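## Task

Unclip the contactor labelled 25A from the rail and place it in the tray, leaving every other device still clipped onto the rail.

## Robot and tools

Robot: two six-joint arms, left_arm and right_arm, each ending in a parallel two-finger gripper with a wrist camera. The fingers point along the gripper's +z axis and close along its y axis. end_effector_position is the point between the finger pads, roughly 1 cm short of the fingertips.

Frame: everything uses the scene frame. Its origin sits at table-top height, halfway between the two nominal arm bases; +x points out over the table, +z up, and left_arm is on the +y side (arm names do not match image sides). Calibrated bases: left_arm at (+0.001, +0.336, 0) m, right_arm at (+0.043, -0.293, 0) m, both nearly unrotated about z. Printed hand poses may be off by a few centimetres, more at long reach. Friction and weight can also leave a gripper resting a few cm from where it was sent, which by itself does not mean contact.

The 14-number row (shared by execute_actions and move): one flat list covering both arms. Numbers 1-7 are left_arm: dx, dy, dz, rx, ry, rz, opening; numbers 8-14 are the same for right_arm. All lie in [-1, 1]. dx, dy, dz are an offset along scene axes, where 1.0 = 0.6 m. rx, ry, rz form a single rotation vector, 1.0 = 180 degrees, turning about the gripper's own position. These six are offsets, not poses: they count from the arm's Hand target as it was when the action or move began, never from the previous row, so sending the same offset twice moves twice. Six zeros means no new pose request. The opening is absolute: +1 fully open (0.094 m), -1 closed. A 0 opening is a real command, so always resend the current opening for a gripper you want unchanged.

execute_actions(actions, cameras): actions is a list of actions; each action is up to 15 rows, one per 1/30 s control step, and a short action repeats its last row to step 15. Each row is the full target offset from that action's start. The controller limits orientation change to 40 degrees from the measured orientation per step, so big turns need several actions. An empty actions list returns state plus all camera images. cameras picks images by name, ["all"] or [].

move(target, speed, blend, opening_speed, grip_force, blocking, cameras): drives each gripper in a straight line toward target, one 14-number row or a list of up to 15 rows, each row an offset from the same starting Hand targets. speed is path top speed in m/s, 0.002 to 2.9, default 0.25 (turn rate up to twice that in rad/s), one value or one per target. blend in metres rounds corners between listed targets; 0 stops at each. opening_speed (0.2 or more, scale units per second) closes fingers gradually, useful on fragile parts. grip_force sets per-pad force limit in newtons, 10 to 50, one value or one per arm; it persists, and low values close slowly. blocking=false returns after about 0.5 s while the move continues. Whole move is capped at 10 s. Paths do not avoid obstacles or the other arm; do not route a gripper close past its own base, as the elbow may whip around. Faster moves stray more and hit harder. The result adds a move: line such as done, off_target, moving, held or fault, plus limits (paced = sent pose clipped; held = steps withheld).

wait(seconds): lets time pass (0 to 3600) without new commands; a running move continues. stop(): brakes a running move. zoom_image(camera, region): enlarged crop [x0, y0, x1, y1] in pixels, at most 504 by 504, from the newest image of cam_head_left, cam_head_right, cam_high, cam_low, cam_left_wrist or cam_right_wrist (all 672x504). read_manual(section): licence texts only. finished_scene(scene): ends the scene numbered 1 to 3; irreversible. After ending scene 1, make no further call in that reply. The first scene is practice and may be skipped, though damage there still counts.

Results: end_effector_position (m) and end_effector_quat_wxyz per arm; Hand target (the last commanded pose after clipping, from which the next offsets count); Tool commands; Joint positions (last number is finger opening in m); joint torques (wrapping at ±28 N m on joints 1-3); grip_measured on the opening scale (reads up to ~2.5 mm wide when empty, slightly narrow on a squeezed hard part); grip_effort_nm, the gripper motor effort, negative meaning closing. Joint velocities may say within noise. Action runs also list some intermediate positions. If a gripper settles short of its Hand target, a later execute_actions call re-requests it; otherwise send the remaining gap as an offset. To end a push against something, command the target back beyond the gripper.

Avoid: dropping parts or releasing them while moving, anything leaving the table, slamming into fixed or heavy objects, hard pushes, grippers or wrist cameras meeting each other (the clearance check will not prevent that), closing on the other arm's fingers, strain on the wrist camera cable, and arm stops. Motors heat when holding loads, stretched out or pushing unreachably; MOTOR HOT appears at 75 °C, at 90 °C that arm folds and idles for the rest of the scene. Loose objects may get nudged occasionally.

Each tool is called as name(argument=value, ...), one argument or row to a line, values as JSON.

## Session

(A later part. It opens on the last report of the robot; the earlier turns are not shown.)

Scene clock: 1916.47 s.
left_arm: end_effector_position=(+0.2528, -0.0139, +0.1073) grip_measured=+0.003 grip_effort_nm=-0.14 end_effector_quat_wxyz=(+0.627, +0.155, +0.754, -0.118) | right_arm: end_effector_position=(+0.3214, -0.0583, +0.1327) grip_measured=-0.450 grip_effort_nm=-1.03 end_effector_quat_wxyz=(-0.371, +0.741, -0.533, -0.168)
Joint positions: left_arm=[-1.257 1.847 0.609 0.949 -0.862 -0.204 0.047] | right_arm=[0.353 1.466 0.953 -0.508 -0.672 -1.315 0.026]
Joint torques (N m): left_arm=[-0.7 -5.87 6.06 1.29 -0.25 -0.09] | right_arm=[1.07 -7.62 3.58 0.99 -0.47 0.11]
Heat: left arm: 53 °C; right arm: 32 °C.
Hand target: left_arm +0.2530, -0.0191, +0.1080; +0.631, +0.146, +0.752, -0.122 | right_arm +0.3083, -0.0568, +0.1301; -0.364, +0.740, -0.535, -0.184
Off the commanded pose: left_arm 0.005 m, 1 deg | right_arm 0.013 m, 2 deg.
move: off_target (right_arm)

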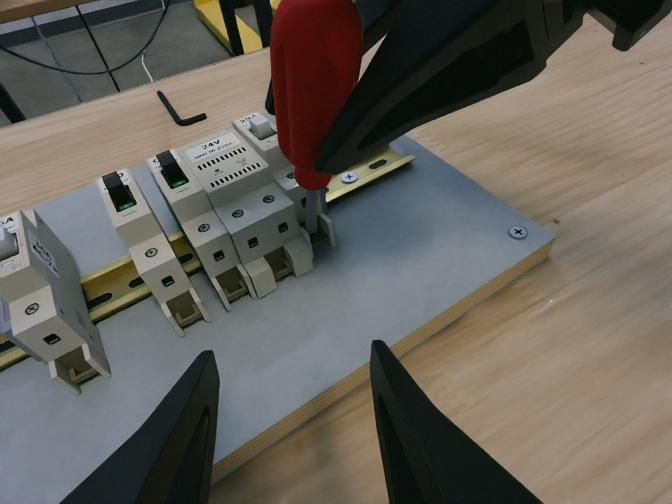

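move(
  target=[
    [0, 0, 0, 0, 0, 0, 0, 0.0212, 0.002, 0.0415, 0, 0, 0, -0.75],
    [0, 0, 0, 0, 0, 0, 0, 0.0448, -0.0575, 0.04, 0.1098, 0.0172, 0.0667, -0.75],
  ],
  speed=0.08,
  cameras=["cam_left_wrist"],
)

zoom_image(
  camera="cam_left_wrist",
  region=[270, 160, 370, 260],
)

Scene clock: 2026.57 s.
left_arm: end_effector_position=(+0.2528, -0.0139, +0.1073) grip_measured=+0.003 grip_effort_nm=-0.14 end_effector_quat_wxyz=(+0.627, +0.155, +0.754, -0.118) | right_arm: end_effector_position=(+0.3283, -0.0946, +0.1422) grip_measured=-0.450 grip_effort_nm=-1.03 end_effector_quat_wxyz=(-0.431, +0.723, -0.436, -0.317)
Joint positions: left_arm=[-1.257 1.847 0.609 0.949 -0.862 -0.204 0.047] | right_arm=[0.084 1.735 1.132 -0.919 -1.129 -1.911 0.026]
Joint torques (N m): left_arm=[-0.79 -5.75 6.02 1.33 -0.24 -0.12] | right_arm=[-0.44 -6.42 7.57 0.24 -1.13 -0.1]
Heat: left arm: 52 °C; right arm: 32 °C.
Hand target: left_arm +0.2530, -0.0191, +0.1080; +0.631, +0.146, +0.752, -0.122 | right_arm +0.3352, -0.0913, +0.1542; -0.450, +0.713, -0.425, -0.329
Off the commanded pose: left_arm 0.005 m, 1 deg | right_arm 0.014 m, 3 deg.
move: off_target (right_arm)

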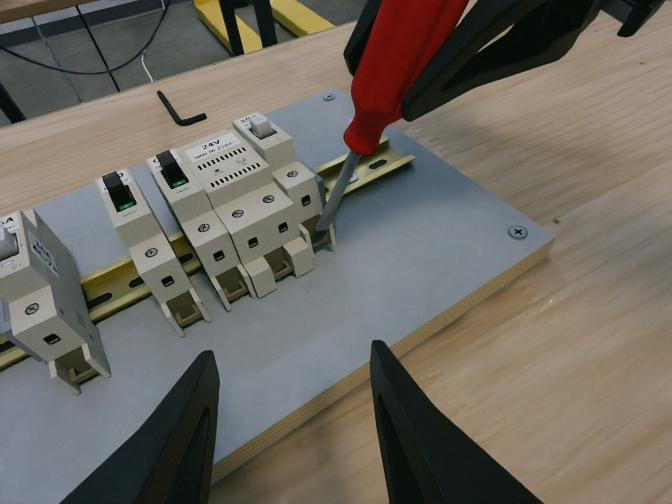

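Scaled by 5.040 from the camera's image (finer frame: 960x720).

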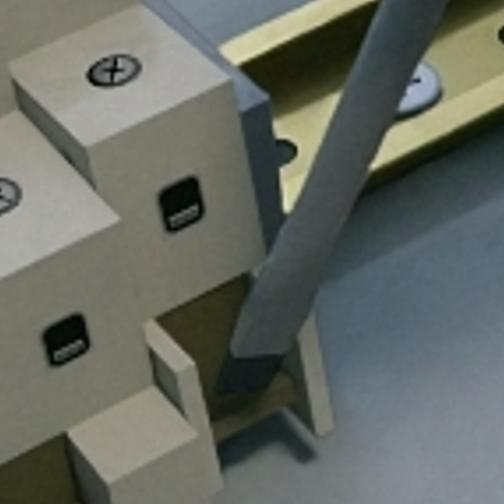

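move(
  target=[0, 0, 0, 0, 0, 0, 0, 0.008, -0.002, -0.028, 0, 0, 0, -0.75],
  speed=0.05,
  cameras=["cam_left_wrist"],
)

zoom_image(
  camera="cam_left_wrist",
  region=[285, 190, 345, 250],
)

Scene clock: 2067.23 s.
left_arm: end_effector_position=(+0.2528, -0.0139, +0.1073) grip_measured=+0.003 grip_effort_nm=-0.14 end_effector_quat_wxyz=(+0.627, +0.155, +0.754, -0.118) | right_arm: end_effector_position=(+0.3312, -0.0956, +0.1288) grip_measured=-0.450 grip_effort_nm=-1.03 end_effector_quat_wxyz=(-0.426, +0.723, -0.437, -0.324)
Joint positions: left_arm=[-1.257 1.847 0.609 0.949 -0.862 -0.204 0.047] | right_arm=[0.08 1.783 1.132 -0.911 -1.131 -1.938 0.026]
Joint torques (N m): left_arm=[-0.61 -5.86 6.04 1.31 -0.24 -0.1] | right_arm=[-0.55 -6.65 6.53 0.45 -1.12 -0.09]
Heat: left arm: 52 °C; right arm: 32 °C.
Hand target: left_arm +0.2530, -0.0191, +0.1080; +0.631, +0.146, +0.752, -0.122 | right_arm +0.3399, -0.0925, +0.1374; -0.450, +0.713, -0.425, -0.329
Off the commanded pose: left_arm 0.005 m, 1 deg | right_arm 0.013 m, 3 deg.
move: off_target (right_arm)

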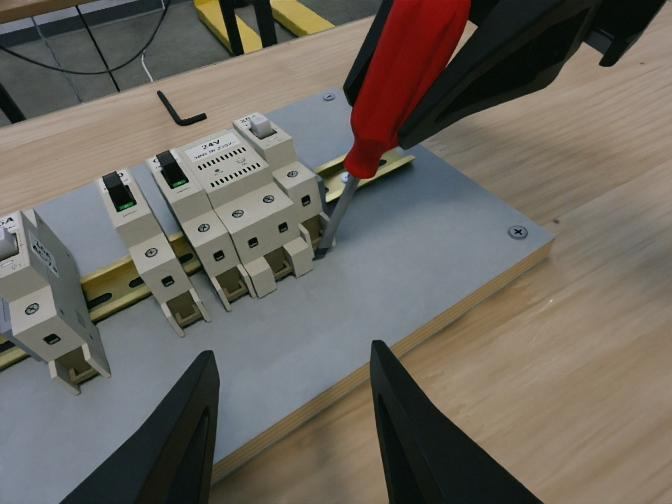

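Scaled by 8.400 from the camera's image (finer frame: 960x720).

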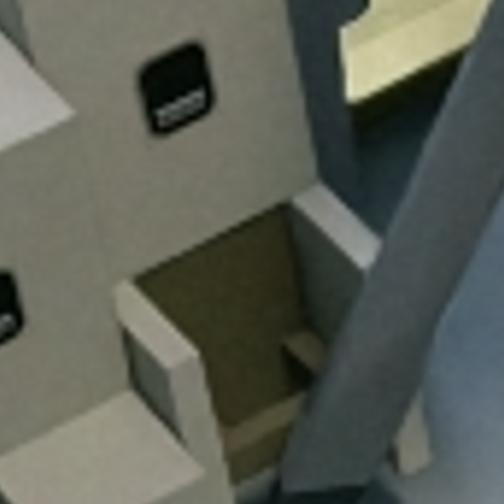

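move(
  target=[
    [0, 0, 0, 0, 0, 0, 0, 0.0, 0, 0.025, 0, 0, 0, -0.75],
    [0, 0, 0, 0, 0, 0, 0, 0.0202, -0.0017, 0.025, 0, 0, 0, -0.75],
  ],
  speed=0.06,
  cameras=["cam_left_wrist"],
)

zoom_image(
  camera="cam_left_wrist",
  region=[285, 200, 345, 260],
)

Scene clock: 2090.20 s.
left_arm: end_effector_position=(+0.2528, -0.0139, +0.1073) grip_measured=+0.003 grip_effort_nm=-0.14 end_effector_quat_wxyz=(+0.627, +0.155, +0.754, -0.118) | right_arm: end_effector_position=(+0.3430, -0.0961, +0.1413) grip_measured=-0.450 grip_effort_nm=-1.03 end_effector_quat_wxyz=(-0.429, +0.722, -0.436, -0.323)
Joint positions: left_arm=[-1.257 1.847 0.609 0.949 -0.862 -0.204 0.047] | right_arm=[0.073 1.806 1.212 -0.972 -1.134 -1.948 0.026]
Joint torques (N m): left_arm=[-0.79 -6 6.11 1.3 -0.23 -0.12] | right_arm=[-0.59 -6.99 7.65 0.25 -1.09 -0.11]
Heat: left arm: 52 °C; right arm: 32 °C.
Hand target: left_arm +0.2530, -0.0191, +0.1080; +0.631, +0.146, +0.752, -0.122 | right_arm +0.3520, -0.0935, +0.1524; -0.449, +0.713, -0.425, -0.329
Off the commanded pose: left_arm 0.005 m, 1 deg | right_arm 0.015 m, 3 deg.
move: off_target (right_arm)

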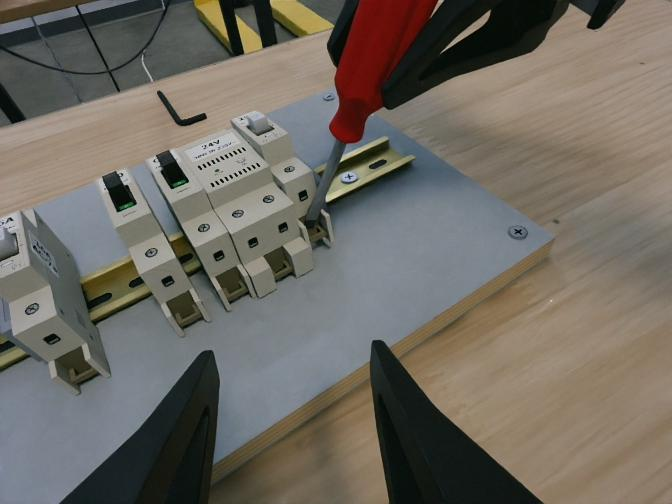

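Scaled by 8.400 from the camera's image (finer frame: 960x720).

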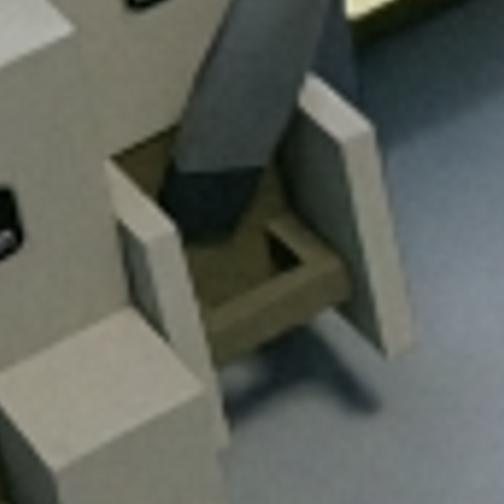

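zoom_image(
  camera="cam_left_wrist",
  region=[180, 90, 360, 270],
)

Scaled by 2.800 from the camera's image (finer frame: 960x720).

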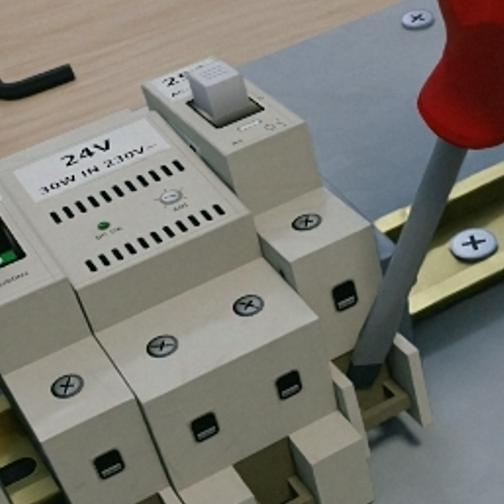

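move(
  target=[0, 0, 0, 0, 0, 0, 0, -0.02, -0.01, 0.1, 0, 0, 0, -0.75],
  speed=0.08,
  cameras=["cam_left_wrist", "cam_right_wrist"],
)

zoom_image(
  camera="cam_left_wrist",
  region=[180, 90, 360, 270],
)

Scene clock: 2171.53 s.
left_arm: end_effector_position=(+0.2528, -0.0139, +0.1073) grip_measured=+0.003 grip_effort_nm=-0.14 end_effector_quat_wxyz=(+0.627, +0.155, +0.754, -0.118) | right_arm: end_effector_position=(+0.3370, -0.1011, +0.1819) grip_measured=-0.450 grip_effort_nm=-1.03 end_effector_quat_wxyz=(-0.415, +0.715, -0.446, -0.343)
Joint positions: left_arm=[-1.257 1.847 0.609 0.949 -0.862 -0.204 0.047] | right_arm=[0.059 1.784 1.349 -1.227 -1.134 -1.994 0.026]
Joint torques (N m): left_arm=[-0.65 -5.91 6.04 1.3 -0.25 -0.15] | right_arm=[-0.58 -11.9 7.64 0.01 -1.08 -0.11]
Heat: left arm: 51 °C; right arm: 35 °C.
Hand target: left_arm +0.2530, -0.0191, +0.1080; +0.631, +0.146, +0.752, -0.122 | right_arm +0.3401, -0.0995, +0.2124; -0.450, +0.713, -0.425, -0.329
Off the commanded pose: left_arm 0.005 m, 1 deg | right_arm 0.031 m, 5 deg.
move: off_target (right_arm)

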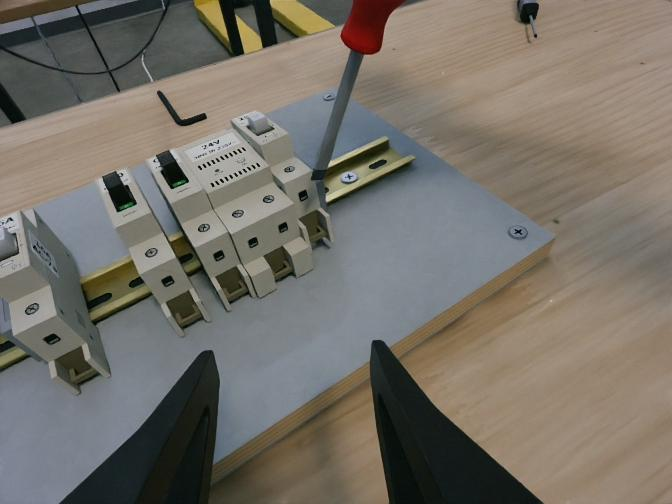

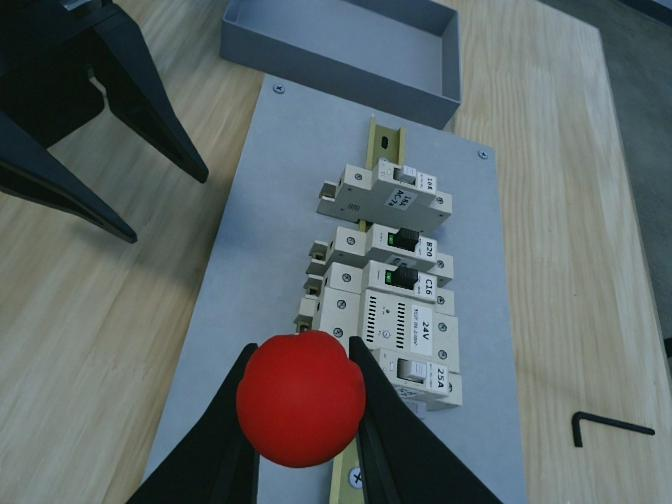

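Scaled by 2.800 from the camera's image (finer frame: 960x720).

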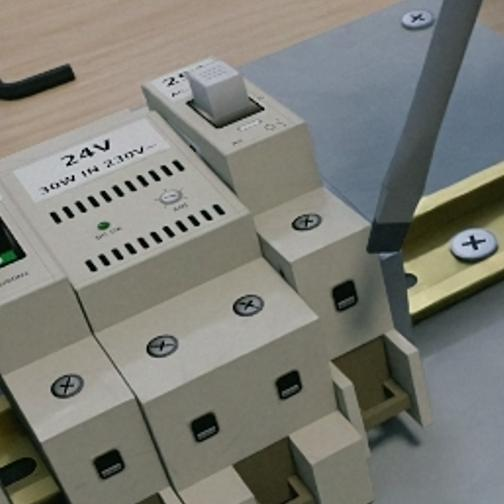

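execute_actions(
  actions=[],
)

Scene clock: 2202.53 s.
left_arm: end_effector_position=(+0.2528, -0.0139, +0.1073) grip_measured=+0.003 grip_effort_nm=-0.14 end_effector_quat_wxyz=(+0.627, +0.155, +0.754, -0.118) | right_arm: end_effector_position=(+0.3369, -0.1011, +0.1819) grip_measured=-0.450 grip_effort_nm=-1.03 end_effector_quat_wxyz=(-0.415, +0.715, -0.446, -0.343)
Joint positions: left_arm=[-1.257 1.847 0.609 0.949 -0.862 -0.204 0.047] | right_arm=[0.059 1.784 1.349 -1.228 -1.134 -1.995 0.026]
Joint velocities: within noise
Joint torques (N m): left_arm=[-0.75 -5.87 5.97 1.31 -0.24 -0.13] | right_arm=[-0.58 -11.9 7.65 0.02 -1.09 -0.1]
Heat: left arm: 51 °C; right arm: 35 °C.
Hand target: left_arm +0.2530, -0.0191, +0.1080; +0.631, +0.146, +0.752, -0.122 | right_arm +0.3400, -0.0995, +0.2124; -0.449, +0.713, -0.425, -0.329
Tool commands: left_gripper/opening=+0.0 right_gripper/opening=-0.75
Off the commanded pose: left_arm 0.005 m, 1 deg | right_arm 0.031 m, 5 deg.

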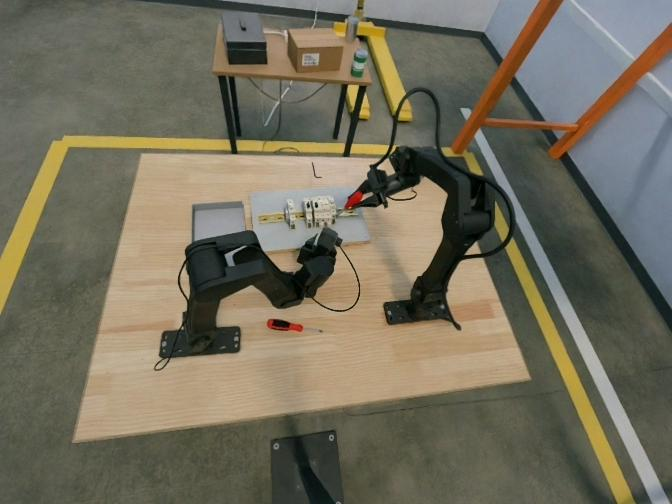

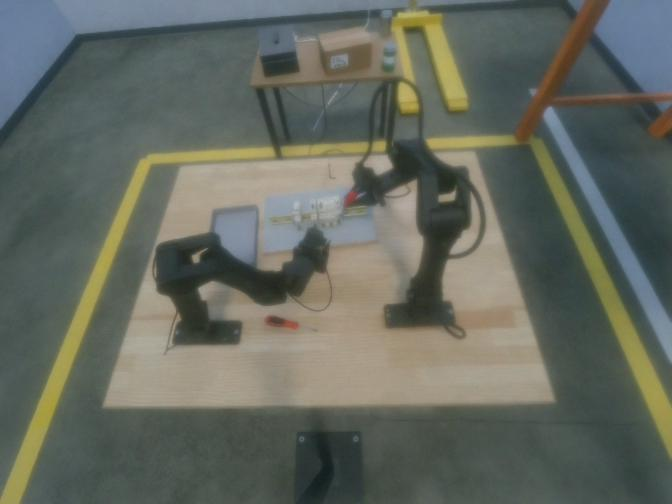

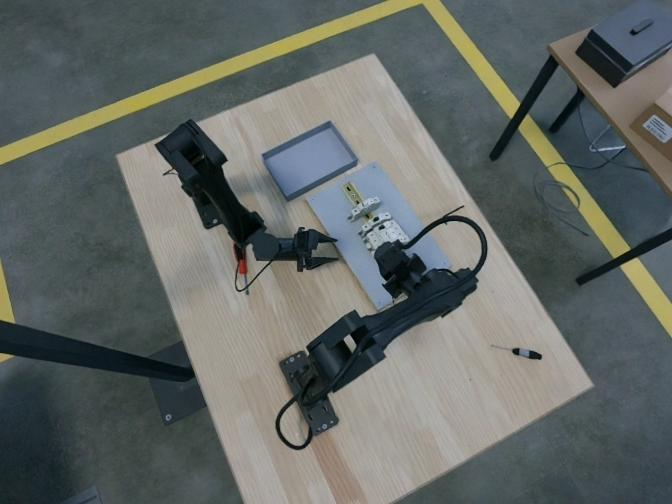

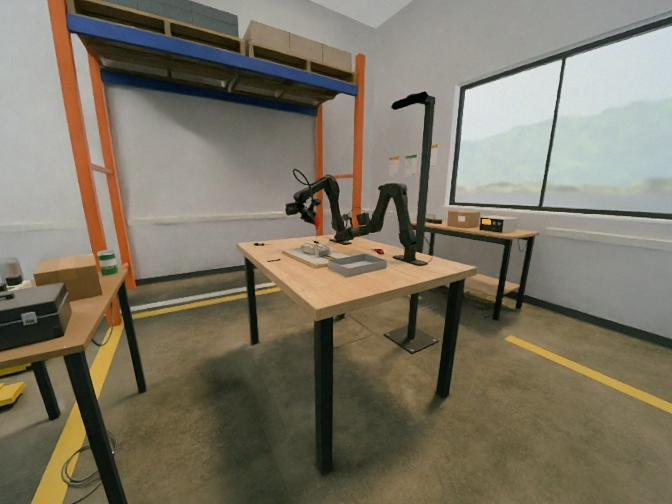

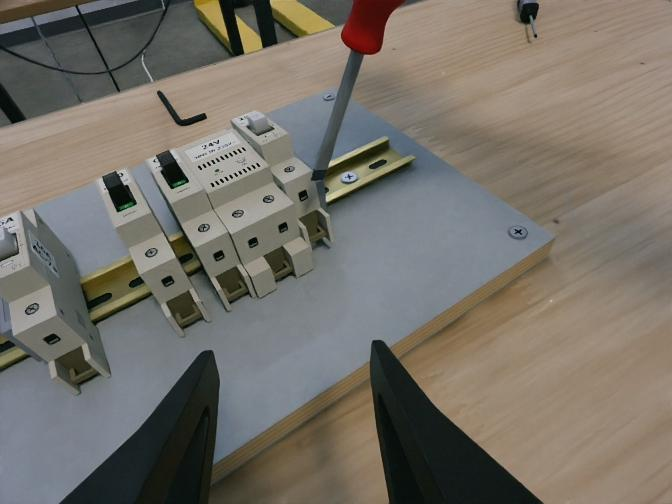

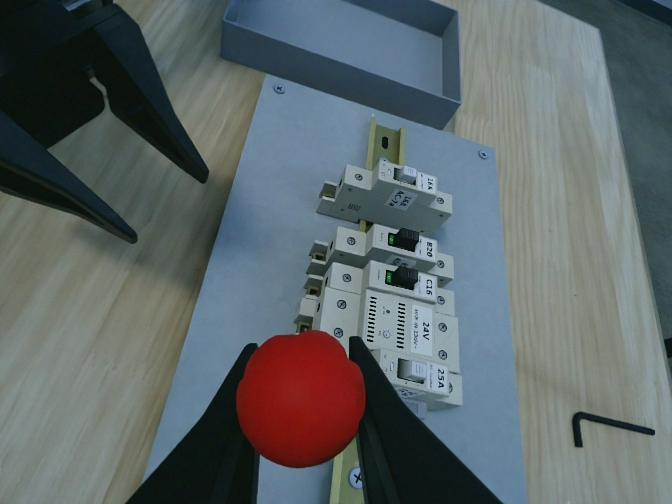

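zoom_image(
  camera="cam_left_wrist",
  region=[200, 100, 360, 260],
)

zoom_image(
  camera="cam_right_wrist",
  region=[290, 230, 490, 430],
)

Scaled by 3.150 from the camera's image (finer frame: 960x720).

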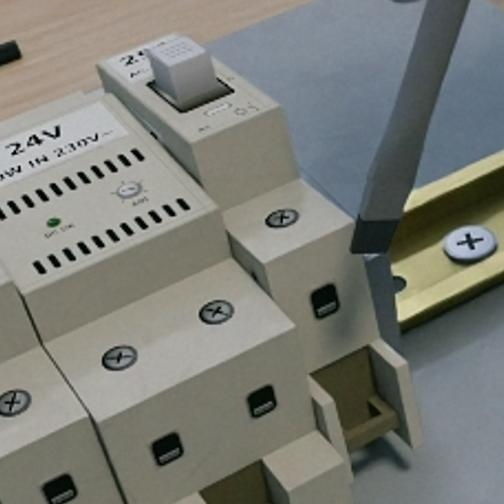

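Scaled by 2.520 from the camera's image (finer frame: 960x720).

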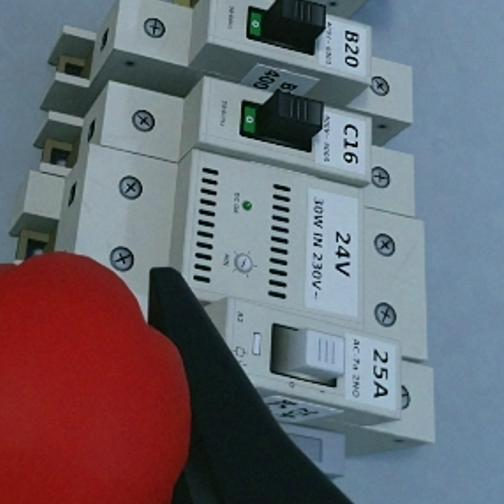

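zoom_image(
  camera="cam_left_wrist",
  region=[150, 200, 350, 340],
)

Scaled by 2.520 from the camera's image (finer frame: 960x720).

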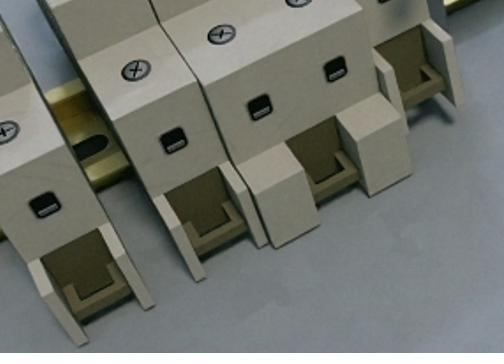

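move(
  target=[
    [0,0,0,0,0,0,0,-0.03,-0.062,0.15,0,0,0,-0.75],
    [0,0,0,0,0,0,0,-0.08,-0.3,0.15,0,0,0,-0.75],
  ],
  speed=0.12,
  cameras=["cam_left_wrist","cam_right_wrist"],
)

Scene clock: 2241.23 s.
left_arm: end_effector_position=(+0.2528, -0.0139, +0.1073) grip_measured=+0.003 grip_effort_nm=-0.14 end_effector_quat_wxyz=(+0.627, +0.155, +0.754, -0.118) | right_arm: end_effector_position=(+0.2987, -0.2853, +0.2929) grip_measured=-0.450 grip_effort_nm=-1.03 end_effector_quat_wxyz=(-0.480, +0.618, -0.620, -0.048)
Joint positions: left_arm=[-1.257 1.847 0.609 0.949 -0.862 -0.204 0.047] | right_arm=[-0.644 1.296 1.405 -1.562 -1.003 -2.116 0.026]
Joint torques (N m): left_arm=[-0.73 -5.93 6.02 1.31 -0.24 -0.1] | right_arm=[-0.46 -6.23 4.3 0.33 -0.85 -0.07]
Heat: left arm: 51 °C; right arm: 36 °C.
Hand target: left_arm +0.2530, -0.0191, +0.1080; +0.631, +0.146, +0.752, -0.122 | right_arm +0.2920, -0.2795, +0.3024; -0.451, +0.712, -0.431, -0.322
Off the commanded pose: left_arm 0.005 m, 1 deg | right_arm 0.013 m, 41 deg; orientation clipped.
joint sent to its limit (right arm) — joint 4 (wrist pitch), lower limit; joint 6 (wrist roll), lower limit. The joint targets are off in orientation, not in position.
move: off_target (right_arm); limits=paced

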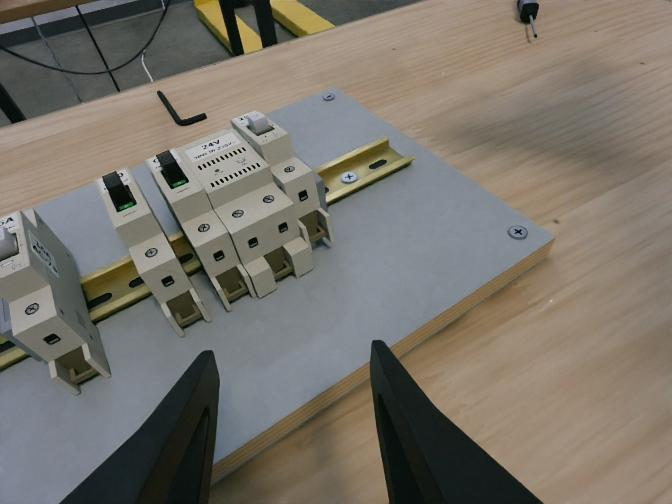

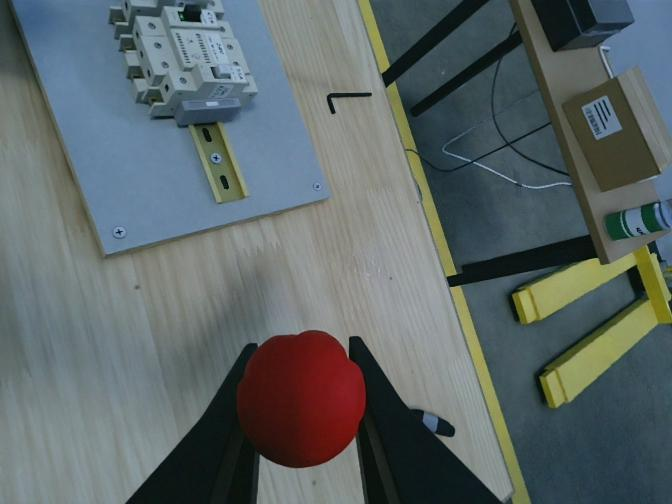

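zoom_image(
  camera="cam_right_wrist",
  region=[90, 0, 290, 150],
)

zoom_image(
  camera="cam_left_wrist",
  region=[200, 100, 360, 260],
)

Scaled by 2.520 from the camera's image (finer frame: 960x720).

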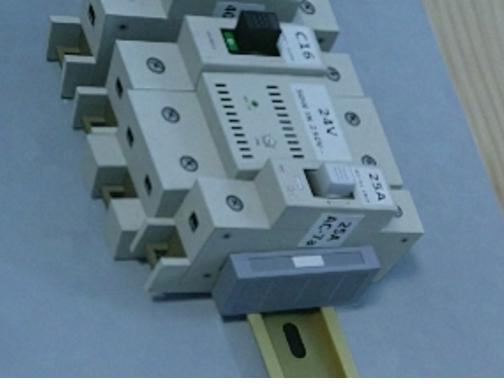

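Scaled by 3.150 from the camera's image (finer frame: 960x720).

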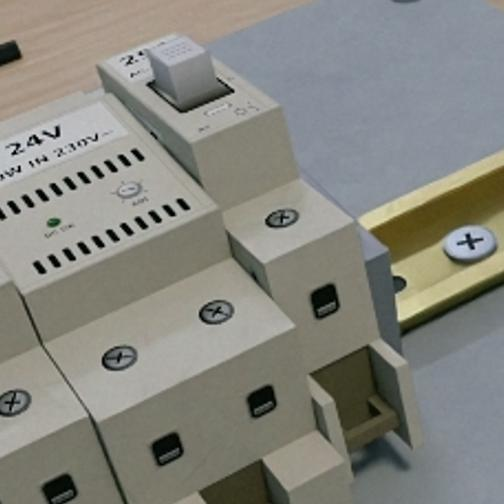

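zoom_image(
  camera="cam_left_wrist",
  region=[220, 100, 300, 180],
)

Scaled by 6.300 from the camera's image (finer frame: 960x720).

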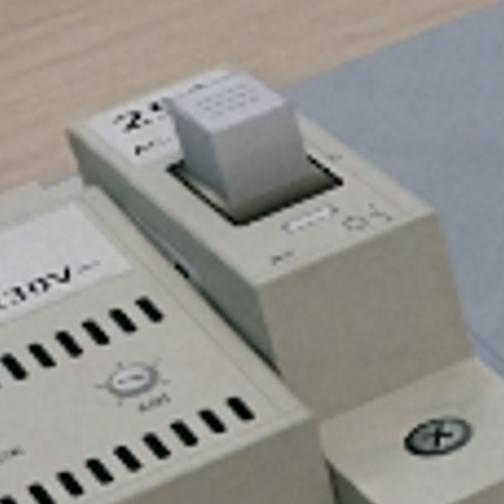

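move(
  target=[
    [0.03,0,0.15,0,0,0,0.0,0,0,0,0,0,0,-0.75],
    [0.2117,-0.0515,0.22,0.3613,0.2876,-0.2714,1.0,0,0,0,0,0,0,-0.75],
  ],
  speed=0.15,
  cameras=["cam_left_wrist","cam_right_wrist","cam_high"],
)

Scene clock: 2342.80 s.
left_arm: end_effector_position=(+0.3712, -0.0443, +0.2472) grip_measured=+0.996 grip_effort_nm=0.16 end_effector_quat_wxyz=(+0.262, +0.627, +0.733, -0.023) | right_arm: end_effector_position=(+0.2987, -0.2854, +0.2927) grip_measured=-0.450 grip_effort_nm=-1.03 end_effector_quat_wxyz=(-0.480, +0.618, -0.621, -0.048)
Joint positions: left_arm=[-0.787 2.382 2.843 -1.5 -0.003 0.614 0.094] | right_arm=[-0.644 1.296 1.405 -1.562 -1.001 -2.116 0.026]
Joint torques (N m): left_arm=[0.43 -9.87 6.94 0.88 0.05 0.05] | right_arm=[-0.43 -6.23 4.26 0.35 -0.87 -0.06]
Heat: left arm: 49 °C; right arm: 32 °C.
Hand target: left_arm +0.3799, -0.0500, +0.2399; +0.000, +0.650, +0.760, +0.000 | right_arm +0.2930, -0.2788, +0.3017; -0.494, +0.615, -0.613, -0.044 (not the last commanded pose)
Off the commanded pose: left_arm 0.013 m, 30 deg | right_arm 0.013 m, 40 deg.
elbow stopped short (left arm): the move would have taken joint 3 (elbow) straighter than the controller allows.
joint at its limit (right arm) — joint 4 (wrist pitch), lower limit; joint 6 (wrist roll), lower limit.
move: off_target (left_arm); target 2's new opening was sent with left_arm's hand 0.013 m and 30 deg from that target
Images, in order (width x height): cam_high 672x504, cam_left_wrist 672x504, cam_right_wrist 672x504.

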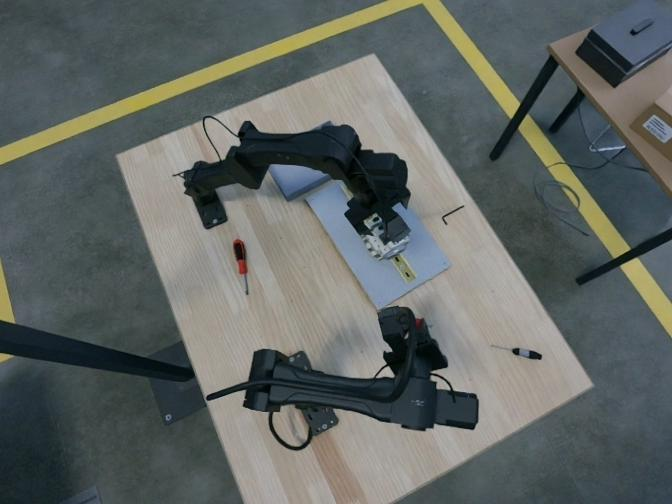

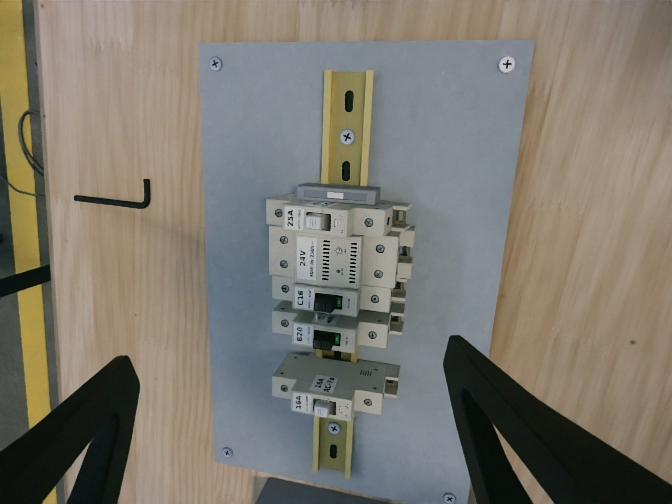

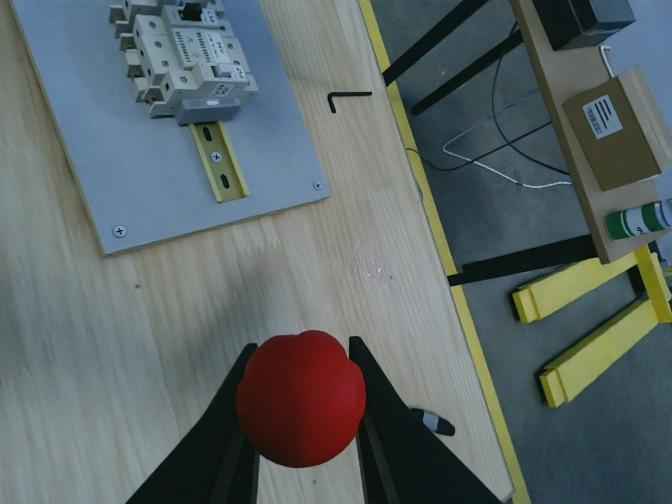

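move(
  target=[
    [-0.1615,0.0515,0.0302,-0.3613,-0.2876,0.2714,0,0.0117,-0.0687,-0.1695,-0.2535,0.2121,-0.001,-0.75],
    [-0.2115,0.0515,-0.2198,-0.3613,-0.2876,0.2714,0,0.0117,-0.0687,-0.1695,-0.2535,0.2121,-0.001,-0.75],
  ],
  speed=0.15,
  cameras=["cam_left_wrist","cam_right_wrist","cam_high"],
)

Scene clock: 2518.20 s.
left_arm: end_effector_position=(+0.2550, -0.0216, +0.1173) grip_measured=+0.003 grip_effort_nm=-0.14 end_effector_quat_wxyz=(+0.632, +0.142, +0.750, -0.133) | right_arm: end_effector_position=(+0.2976, -0.3217, +0.1959) grip_measured=-0.450 grip_effort_nm=-1.03 end_effector_quat_wxyz=(-0.007, +0.706, -0.708, +0.010)
Joint positions: left_arm=[-1.257 1.845 0.64 0.946 -0.862 -0.218 0.047] | right_arm=[-0.148 1.518 1.535 -1.562 0.001 -1.685 0.026]
Joint torques (N m): left_arm=[-0.66 -6.01 3.85 1.33 -0.22 0.02] | right_arm=[0.5 -4.81 6.95 0.21 -0.01 0.02]
Heat: left arm: 45 °C; right arm: 32 °C.
Hand target: left_arm +0.2530, -0.0192, +0.1081; +0.631, +0.146, +0.752, -0.122 | right_arm +0.3000, -0.3200, +0.2001; +0.000, +0.707, -0.707, +0.000
Off the commanded pose: left_arm 0.010 m, 1 deg | right_arm 0.005 m, 1 deg.
joint sent to its limit (right arm) — joint 4 (wrist pitch), lower limit. The joint targets still meet the commanded pose.
move: done
Images, in order (width x height): cam_high 672x504, cam_left_wrist 672x504, cam_right_wrist 672x504.

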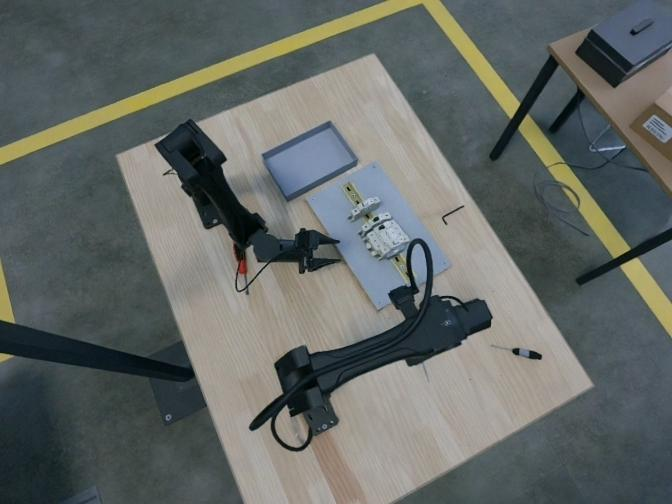

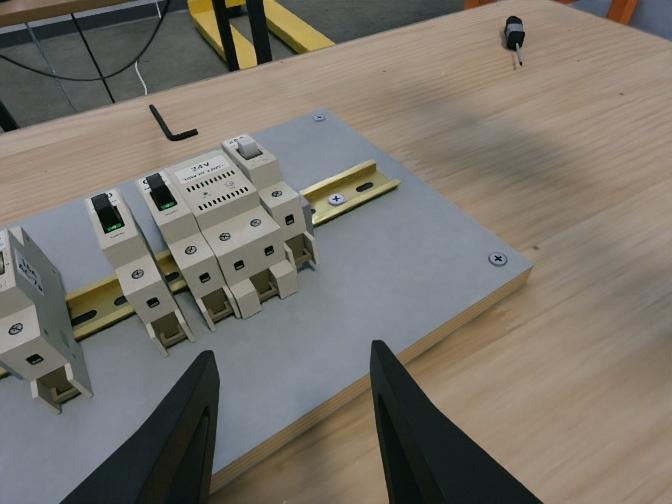

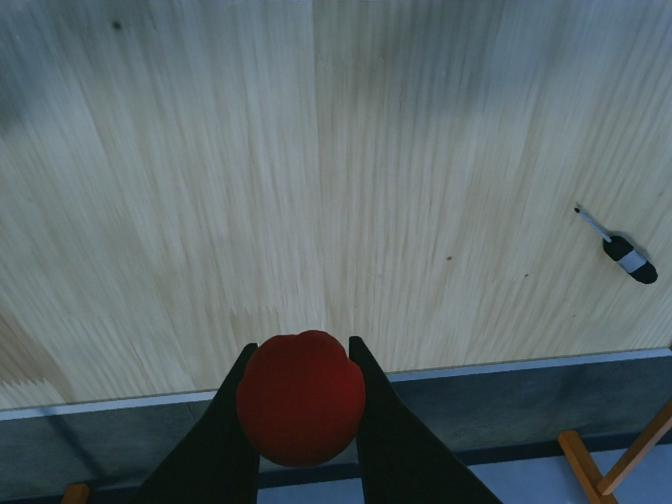

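move(
  target=[
    [0,0,0,0,0,0,0,0,0,-0.2,0,0,0,-0.75],
    [0,0,0,0,0,0,0,0,0.05,-0.3067,0,0,0,-0.75],
  ],
  speed=[0.1,0.04],
  grip_force=[50,10],
  cameras=["cam_right_wrist"],
)

Scene clock: 2544.47 s.
left_arm: end_effector_position=(+0.2550, -0.0216, +0.1175) grip_measured=+0.003 grip_effort_nm=-0.14 end_effector_quat_wxyz=(+0.632, +0.142, +0.750, -0.133) | right_arm: end_effector_position=(+0.3009, -0.2941, +0.0230) grip_measured=-0.434 grip_effort_nm=-0.30 end_effector_quat_wxyz=(+0.001, +0.705, -0.709, +0.008)
Joint positions: left_arm=[-1.257 1.845 0.64 0.947 -0.862 -0.218 0.047] | right_arm=[-0.031 1.601 0.914 -0.875 0.013 -1.566 0.027]
Joint torques (N m): left_arm=[-0.46 -6.02 3.93 1.32 -0.2 0.03] | right_arm=[0.5 -4.97 3.59 0.55 -0.13 0]
Heat: left arm: 47 °C; right arm: 31 °C.
Hand target: left_arm +0.2530, -0.0191, +0.1081; +0.631, +0.146, +0.752, -0.122 | right_arm +0.2999, -0.2899, +0.0160; +0.000, +0.707, -0.707, -0.001
Off the commanded pose: left_arm 0.010 m, 1 deg | right_arm 0.008 m, 1 deg.
grip_force (N): 50, 10
move: done

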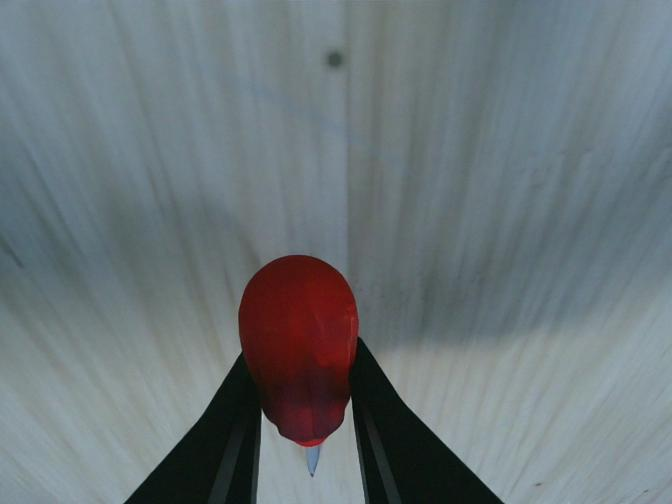

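move(
  target=[0,0,0,0,0,0,0,0,0,-0.0133,0,0,0,-0.75],
  speed=0.03,
  cameras=["cam_right_wrist"],
)

Scene clock: 2551.87 s.
left_arm: end_effector_position=(+0.2550, -0.0216, +0.1175) grip_measured=+0.003 grip_effort_nm=-0.14 end_effector_quat_wxyz=(+0.632, +0.142, +0.750, -0.133) | right_arm: end_effector_position=(+0.3013, -0.2942, +0.0151) grip_measured=-0.434 grip_effort_nm=-0.30 end_effector_quat_wxyz=(+0.001, +0.705, -0.709, +0.008)
Joint positions: left_arm=[-1.257 1.845 0.64 0.947 -0.862 -0.218 0.047] | right_arm=[-0.031 1.617 0.895 -0.839 0.013 -1.566 0.027]
Joint torques (N m): left_arm=[-0.57 -6.05 3.96 1.3 -0.23 0.02] | right_arm=[0.5 -5.07 3.54 0.54 -0.14 -0.02]
Heat: left arm: 48 °C; right arm: 31 °C.
Hand target: left_arm +0.2530, -0.0191, +0.1081; +0.631, +0.146, +0.752, -0.122 | right_arm +0.2999, -0.2899, +0.0081; +0.000, +0.707, -0.707, -0.001
Off the commanded pose: left_arm 0.010 m, 1 deg | right_arm 0.008 m, 1 deg.
grip_force (N): 50, 10
move: done

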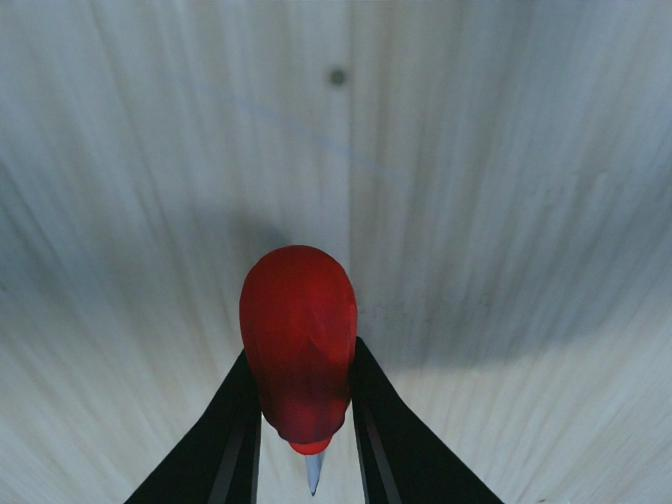

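move(
  target=[
    [0,0,0,0,0,0,0,0,0,0,0,0,0,0.1],
    [0,0,0,0,0,0,0,0,0,0.3,0,0,0,0.1],
  ],
  speed=0.12,
  grip_force=50,
  opening_speed=0.5,
  cameras=["cam_right_wrist"],
)

Scene clock: 2568.80 s.
left_arm: end_effector_position=(+0.2550, -0.0216, +0.1175) grip_measured=+0.003 grip_effort_nm=-0.14 end_effector_quat_wxyz=(+0.632, +0.142, +0.750, -0.133) | right_arm: end_effector_position=(+0.2975, -0.2942, +0.1768) grip_measured=+0.098 grip_effort_nm=0.11 end_effector_quat_wxyz=(+0.015, +0.705, -0.709, -0.005)
Joint positions: left_arm=[-1.257 1.845 0.64 0.947 -0.862 -0.218 0.047] | right_arm=[-0.031 1.546 1.484 -1.537 0.013 -1.566 0.052]
Joint torques (N m): left_arm=[-0.69 -6.02 3.99 1.31 -0.22 0.02] | right_arm=[0.5 -6.89 7.57 0.11 -0.14 -0.02]
Heat: left arm: 48 °C; right arm: 31 °C.
Hand target: left_arm +0.2530, -0.0191, +0.1081; +0.631, +0.146, +0.752, -0.122 | right_arm +0.3000, -0.2899, +0.1881; +0.000, +0.707, -0.707, -0.001
Off the commanded pose: left_arm 0.010 m, 1 deg | right_arm 0.012 m, 2 deg.
move: off_target (right_arm)

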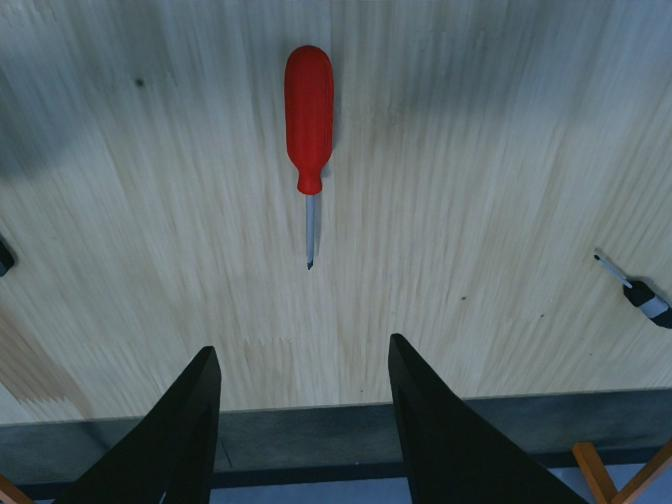

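move(
  target=[0,0,0,0,0,0,0,0.1767,0.3983,-0.0635,0,0,0.05,1.0],
  speed=0.15,
  cameras=["cam_left_wrist","cam_right_wrist"],
)

Scene clock: 2592.70 s.
left_arm: end_effector_position=(+0.2550, -0.0216, +0.1175) grip_measured=+0.003 grip_effort_nm=-0.14 end_effector_quat_wxyz=(+0.632, +0.142, +0.750, -0.133) | right_arm: end_effector_position=(+0.4036, -0.0554, +0.1514) grip_measured=+0.998 grip_effort_nm=0.11 end_effector_quat_wxyz=(-0.022, +0.761, -0.648, +0.011)
Joint positions: left_arm=[-1.257 1.845 0.64 0.947 -0.862 -0.218 0.047] | right_arm=[0.553 2.209 2.254 -1.567 0.009 -1.149 0.094]
Joint torques (N m): left_arm=[-0.66 -6.05 3.77 1.34 -0.24 0.01] | right_arm=[0.12 -9.96 7.58 0.3 -0.09 0.03]
Heat: left arm: 48 °C; right arm: 32 °C.
Hand target: left_arm +0.2530, -0.0191, +0.1081; +0.631, +0.146, +0.752, -0.122 | right_arm +0.4060, -0.0509, +0.1500; +0.000, +0.760, -0.649, -0.001
Off the commanded pose: left_arm 0.010 m, 1 deg | right_arm 0.005 m, 3 deg.
joint sent to its limit (right arm) — joint 4 (wrist pitch), lower limit. The joint targets are off in orientation, not in position.
move: off_target (right_arm)

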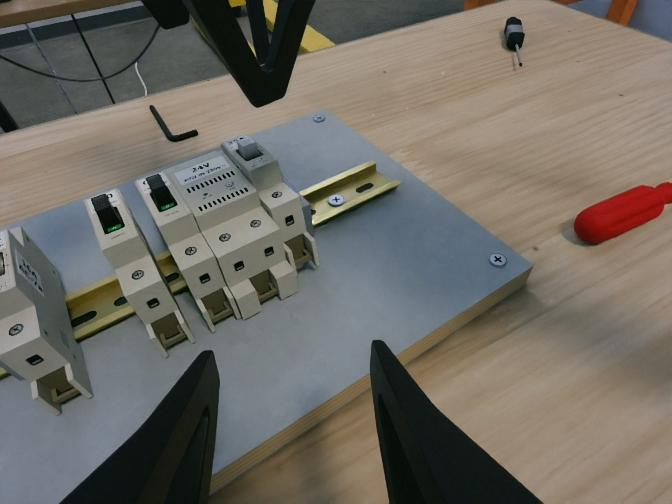

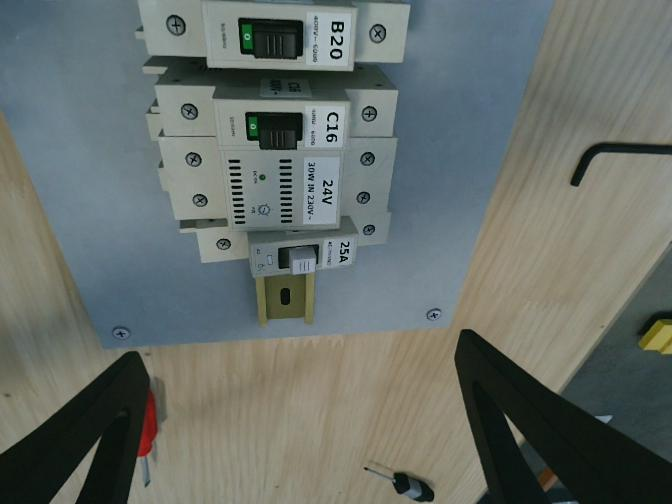

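zoom_image(
  camera="cam_right_wrist",
  region=[180, 120, 400, 340],
)

zoom_image(
  camera="cam_left_wrist",
  region=[200, 110, 360, 270],
)

Scaled by 2.291 from the camera's image (finer frame: 960x720).

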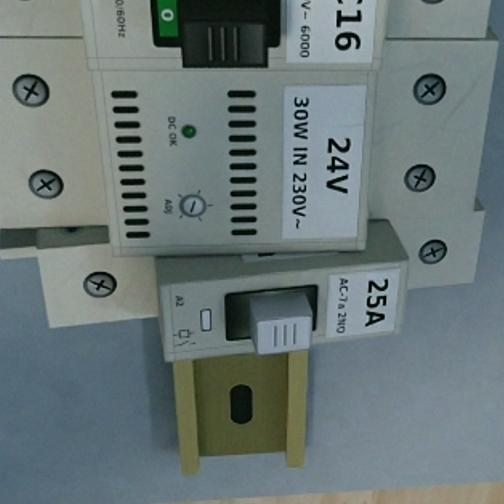

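Scaled by 3.150 from the camera's image (finer frame: 960x720).

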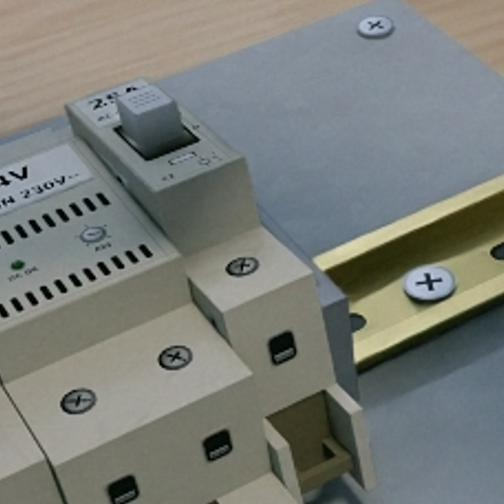

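move(
  target=[0,0,0,0,0,0,0,-0.0025,-0.016,-0.0583,0,0,0,1.0],
  speed=0.08,
  cameras=["cam_left_wrist","cam_right_wrist"],
)

Scene clock: 2630.77 s.
left_arm: end_effector_position=(+0.2550, -0.0216, +0.1175) grip_measured=+0.003 grip_effort_nm=-0.14 end_effector_quat_wxyz=(+0.632, +0.142, +0.750, -0.133) | right_arm: end_effector_position=(+0.4033, -0.0609, +0.1231) grip_measured=+0.998 grip_effort_nm=0.11 end_effector_quat_wxyz=(-0.004, +0.760, -0.650, +0.006)
Joint positions: left_arm=[-1.257 1.845 0.64 0.947 -0.862 -0.218 0.047] | right_arm=[0.543 2.209 2.14 -1.492 0.009 -1.154 0.094]
Joint torques (N m): left_arm=[-0.64 -6.15 3.95 1.27 -0.22 0] | right_arm=[-0.5 -11.02 3.95 0.48 -0.1 -0.07]
Heat: left arm: 49 °C; right arm: 32 °C.
Hand target: left_arm +0.2530, -0.0191, +0.1081; +0.631, +0.146, +0.752, -0.122 | right_arm +0.4045, -0.0605, +0.1150; +0.000, +0.760, -0.649, -0.001
Off the commanded pose: left_arm 0.010 m, 1 deg | right_arm 0.008 m, 1 deg.
move: done

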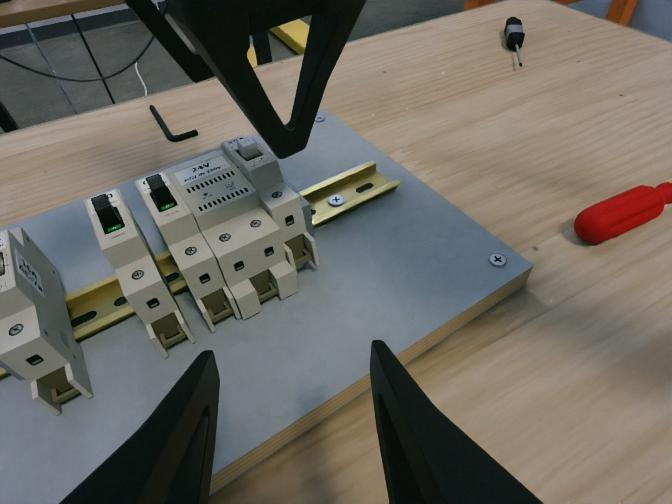

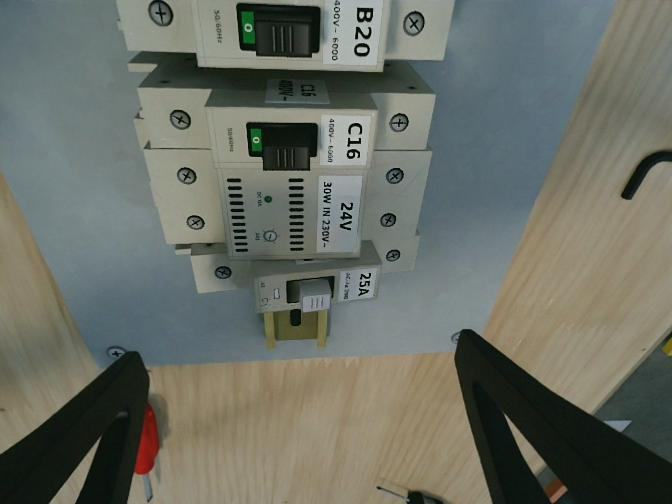

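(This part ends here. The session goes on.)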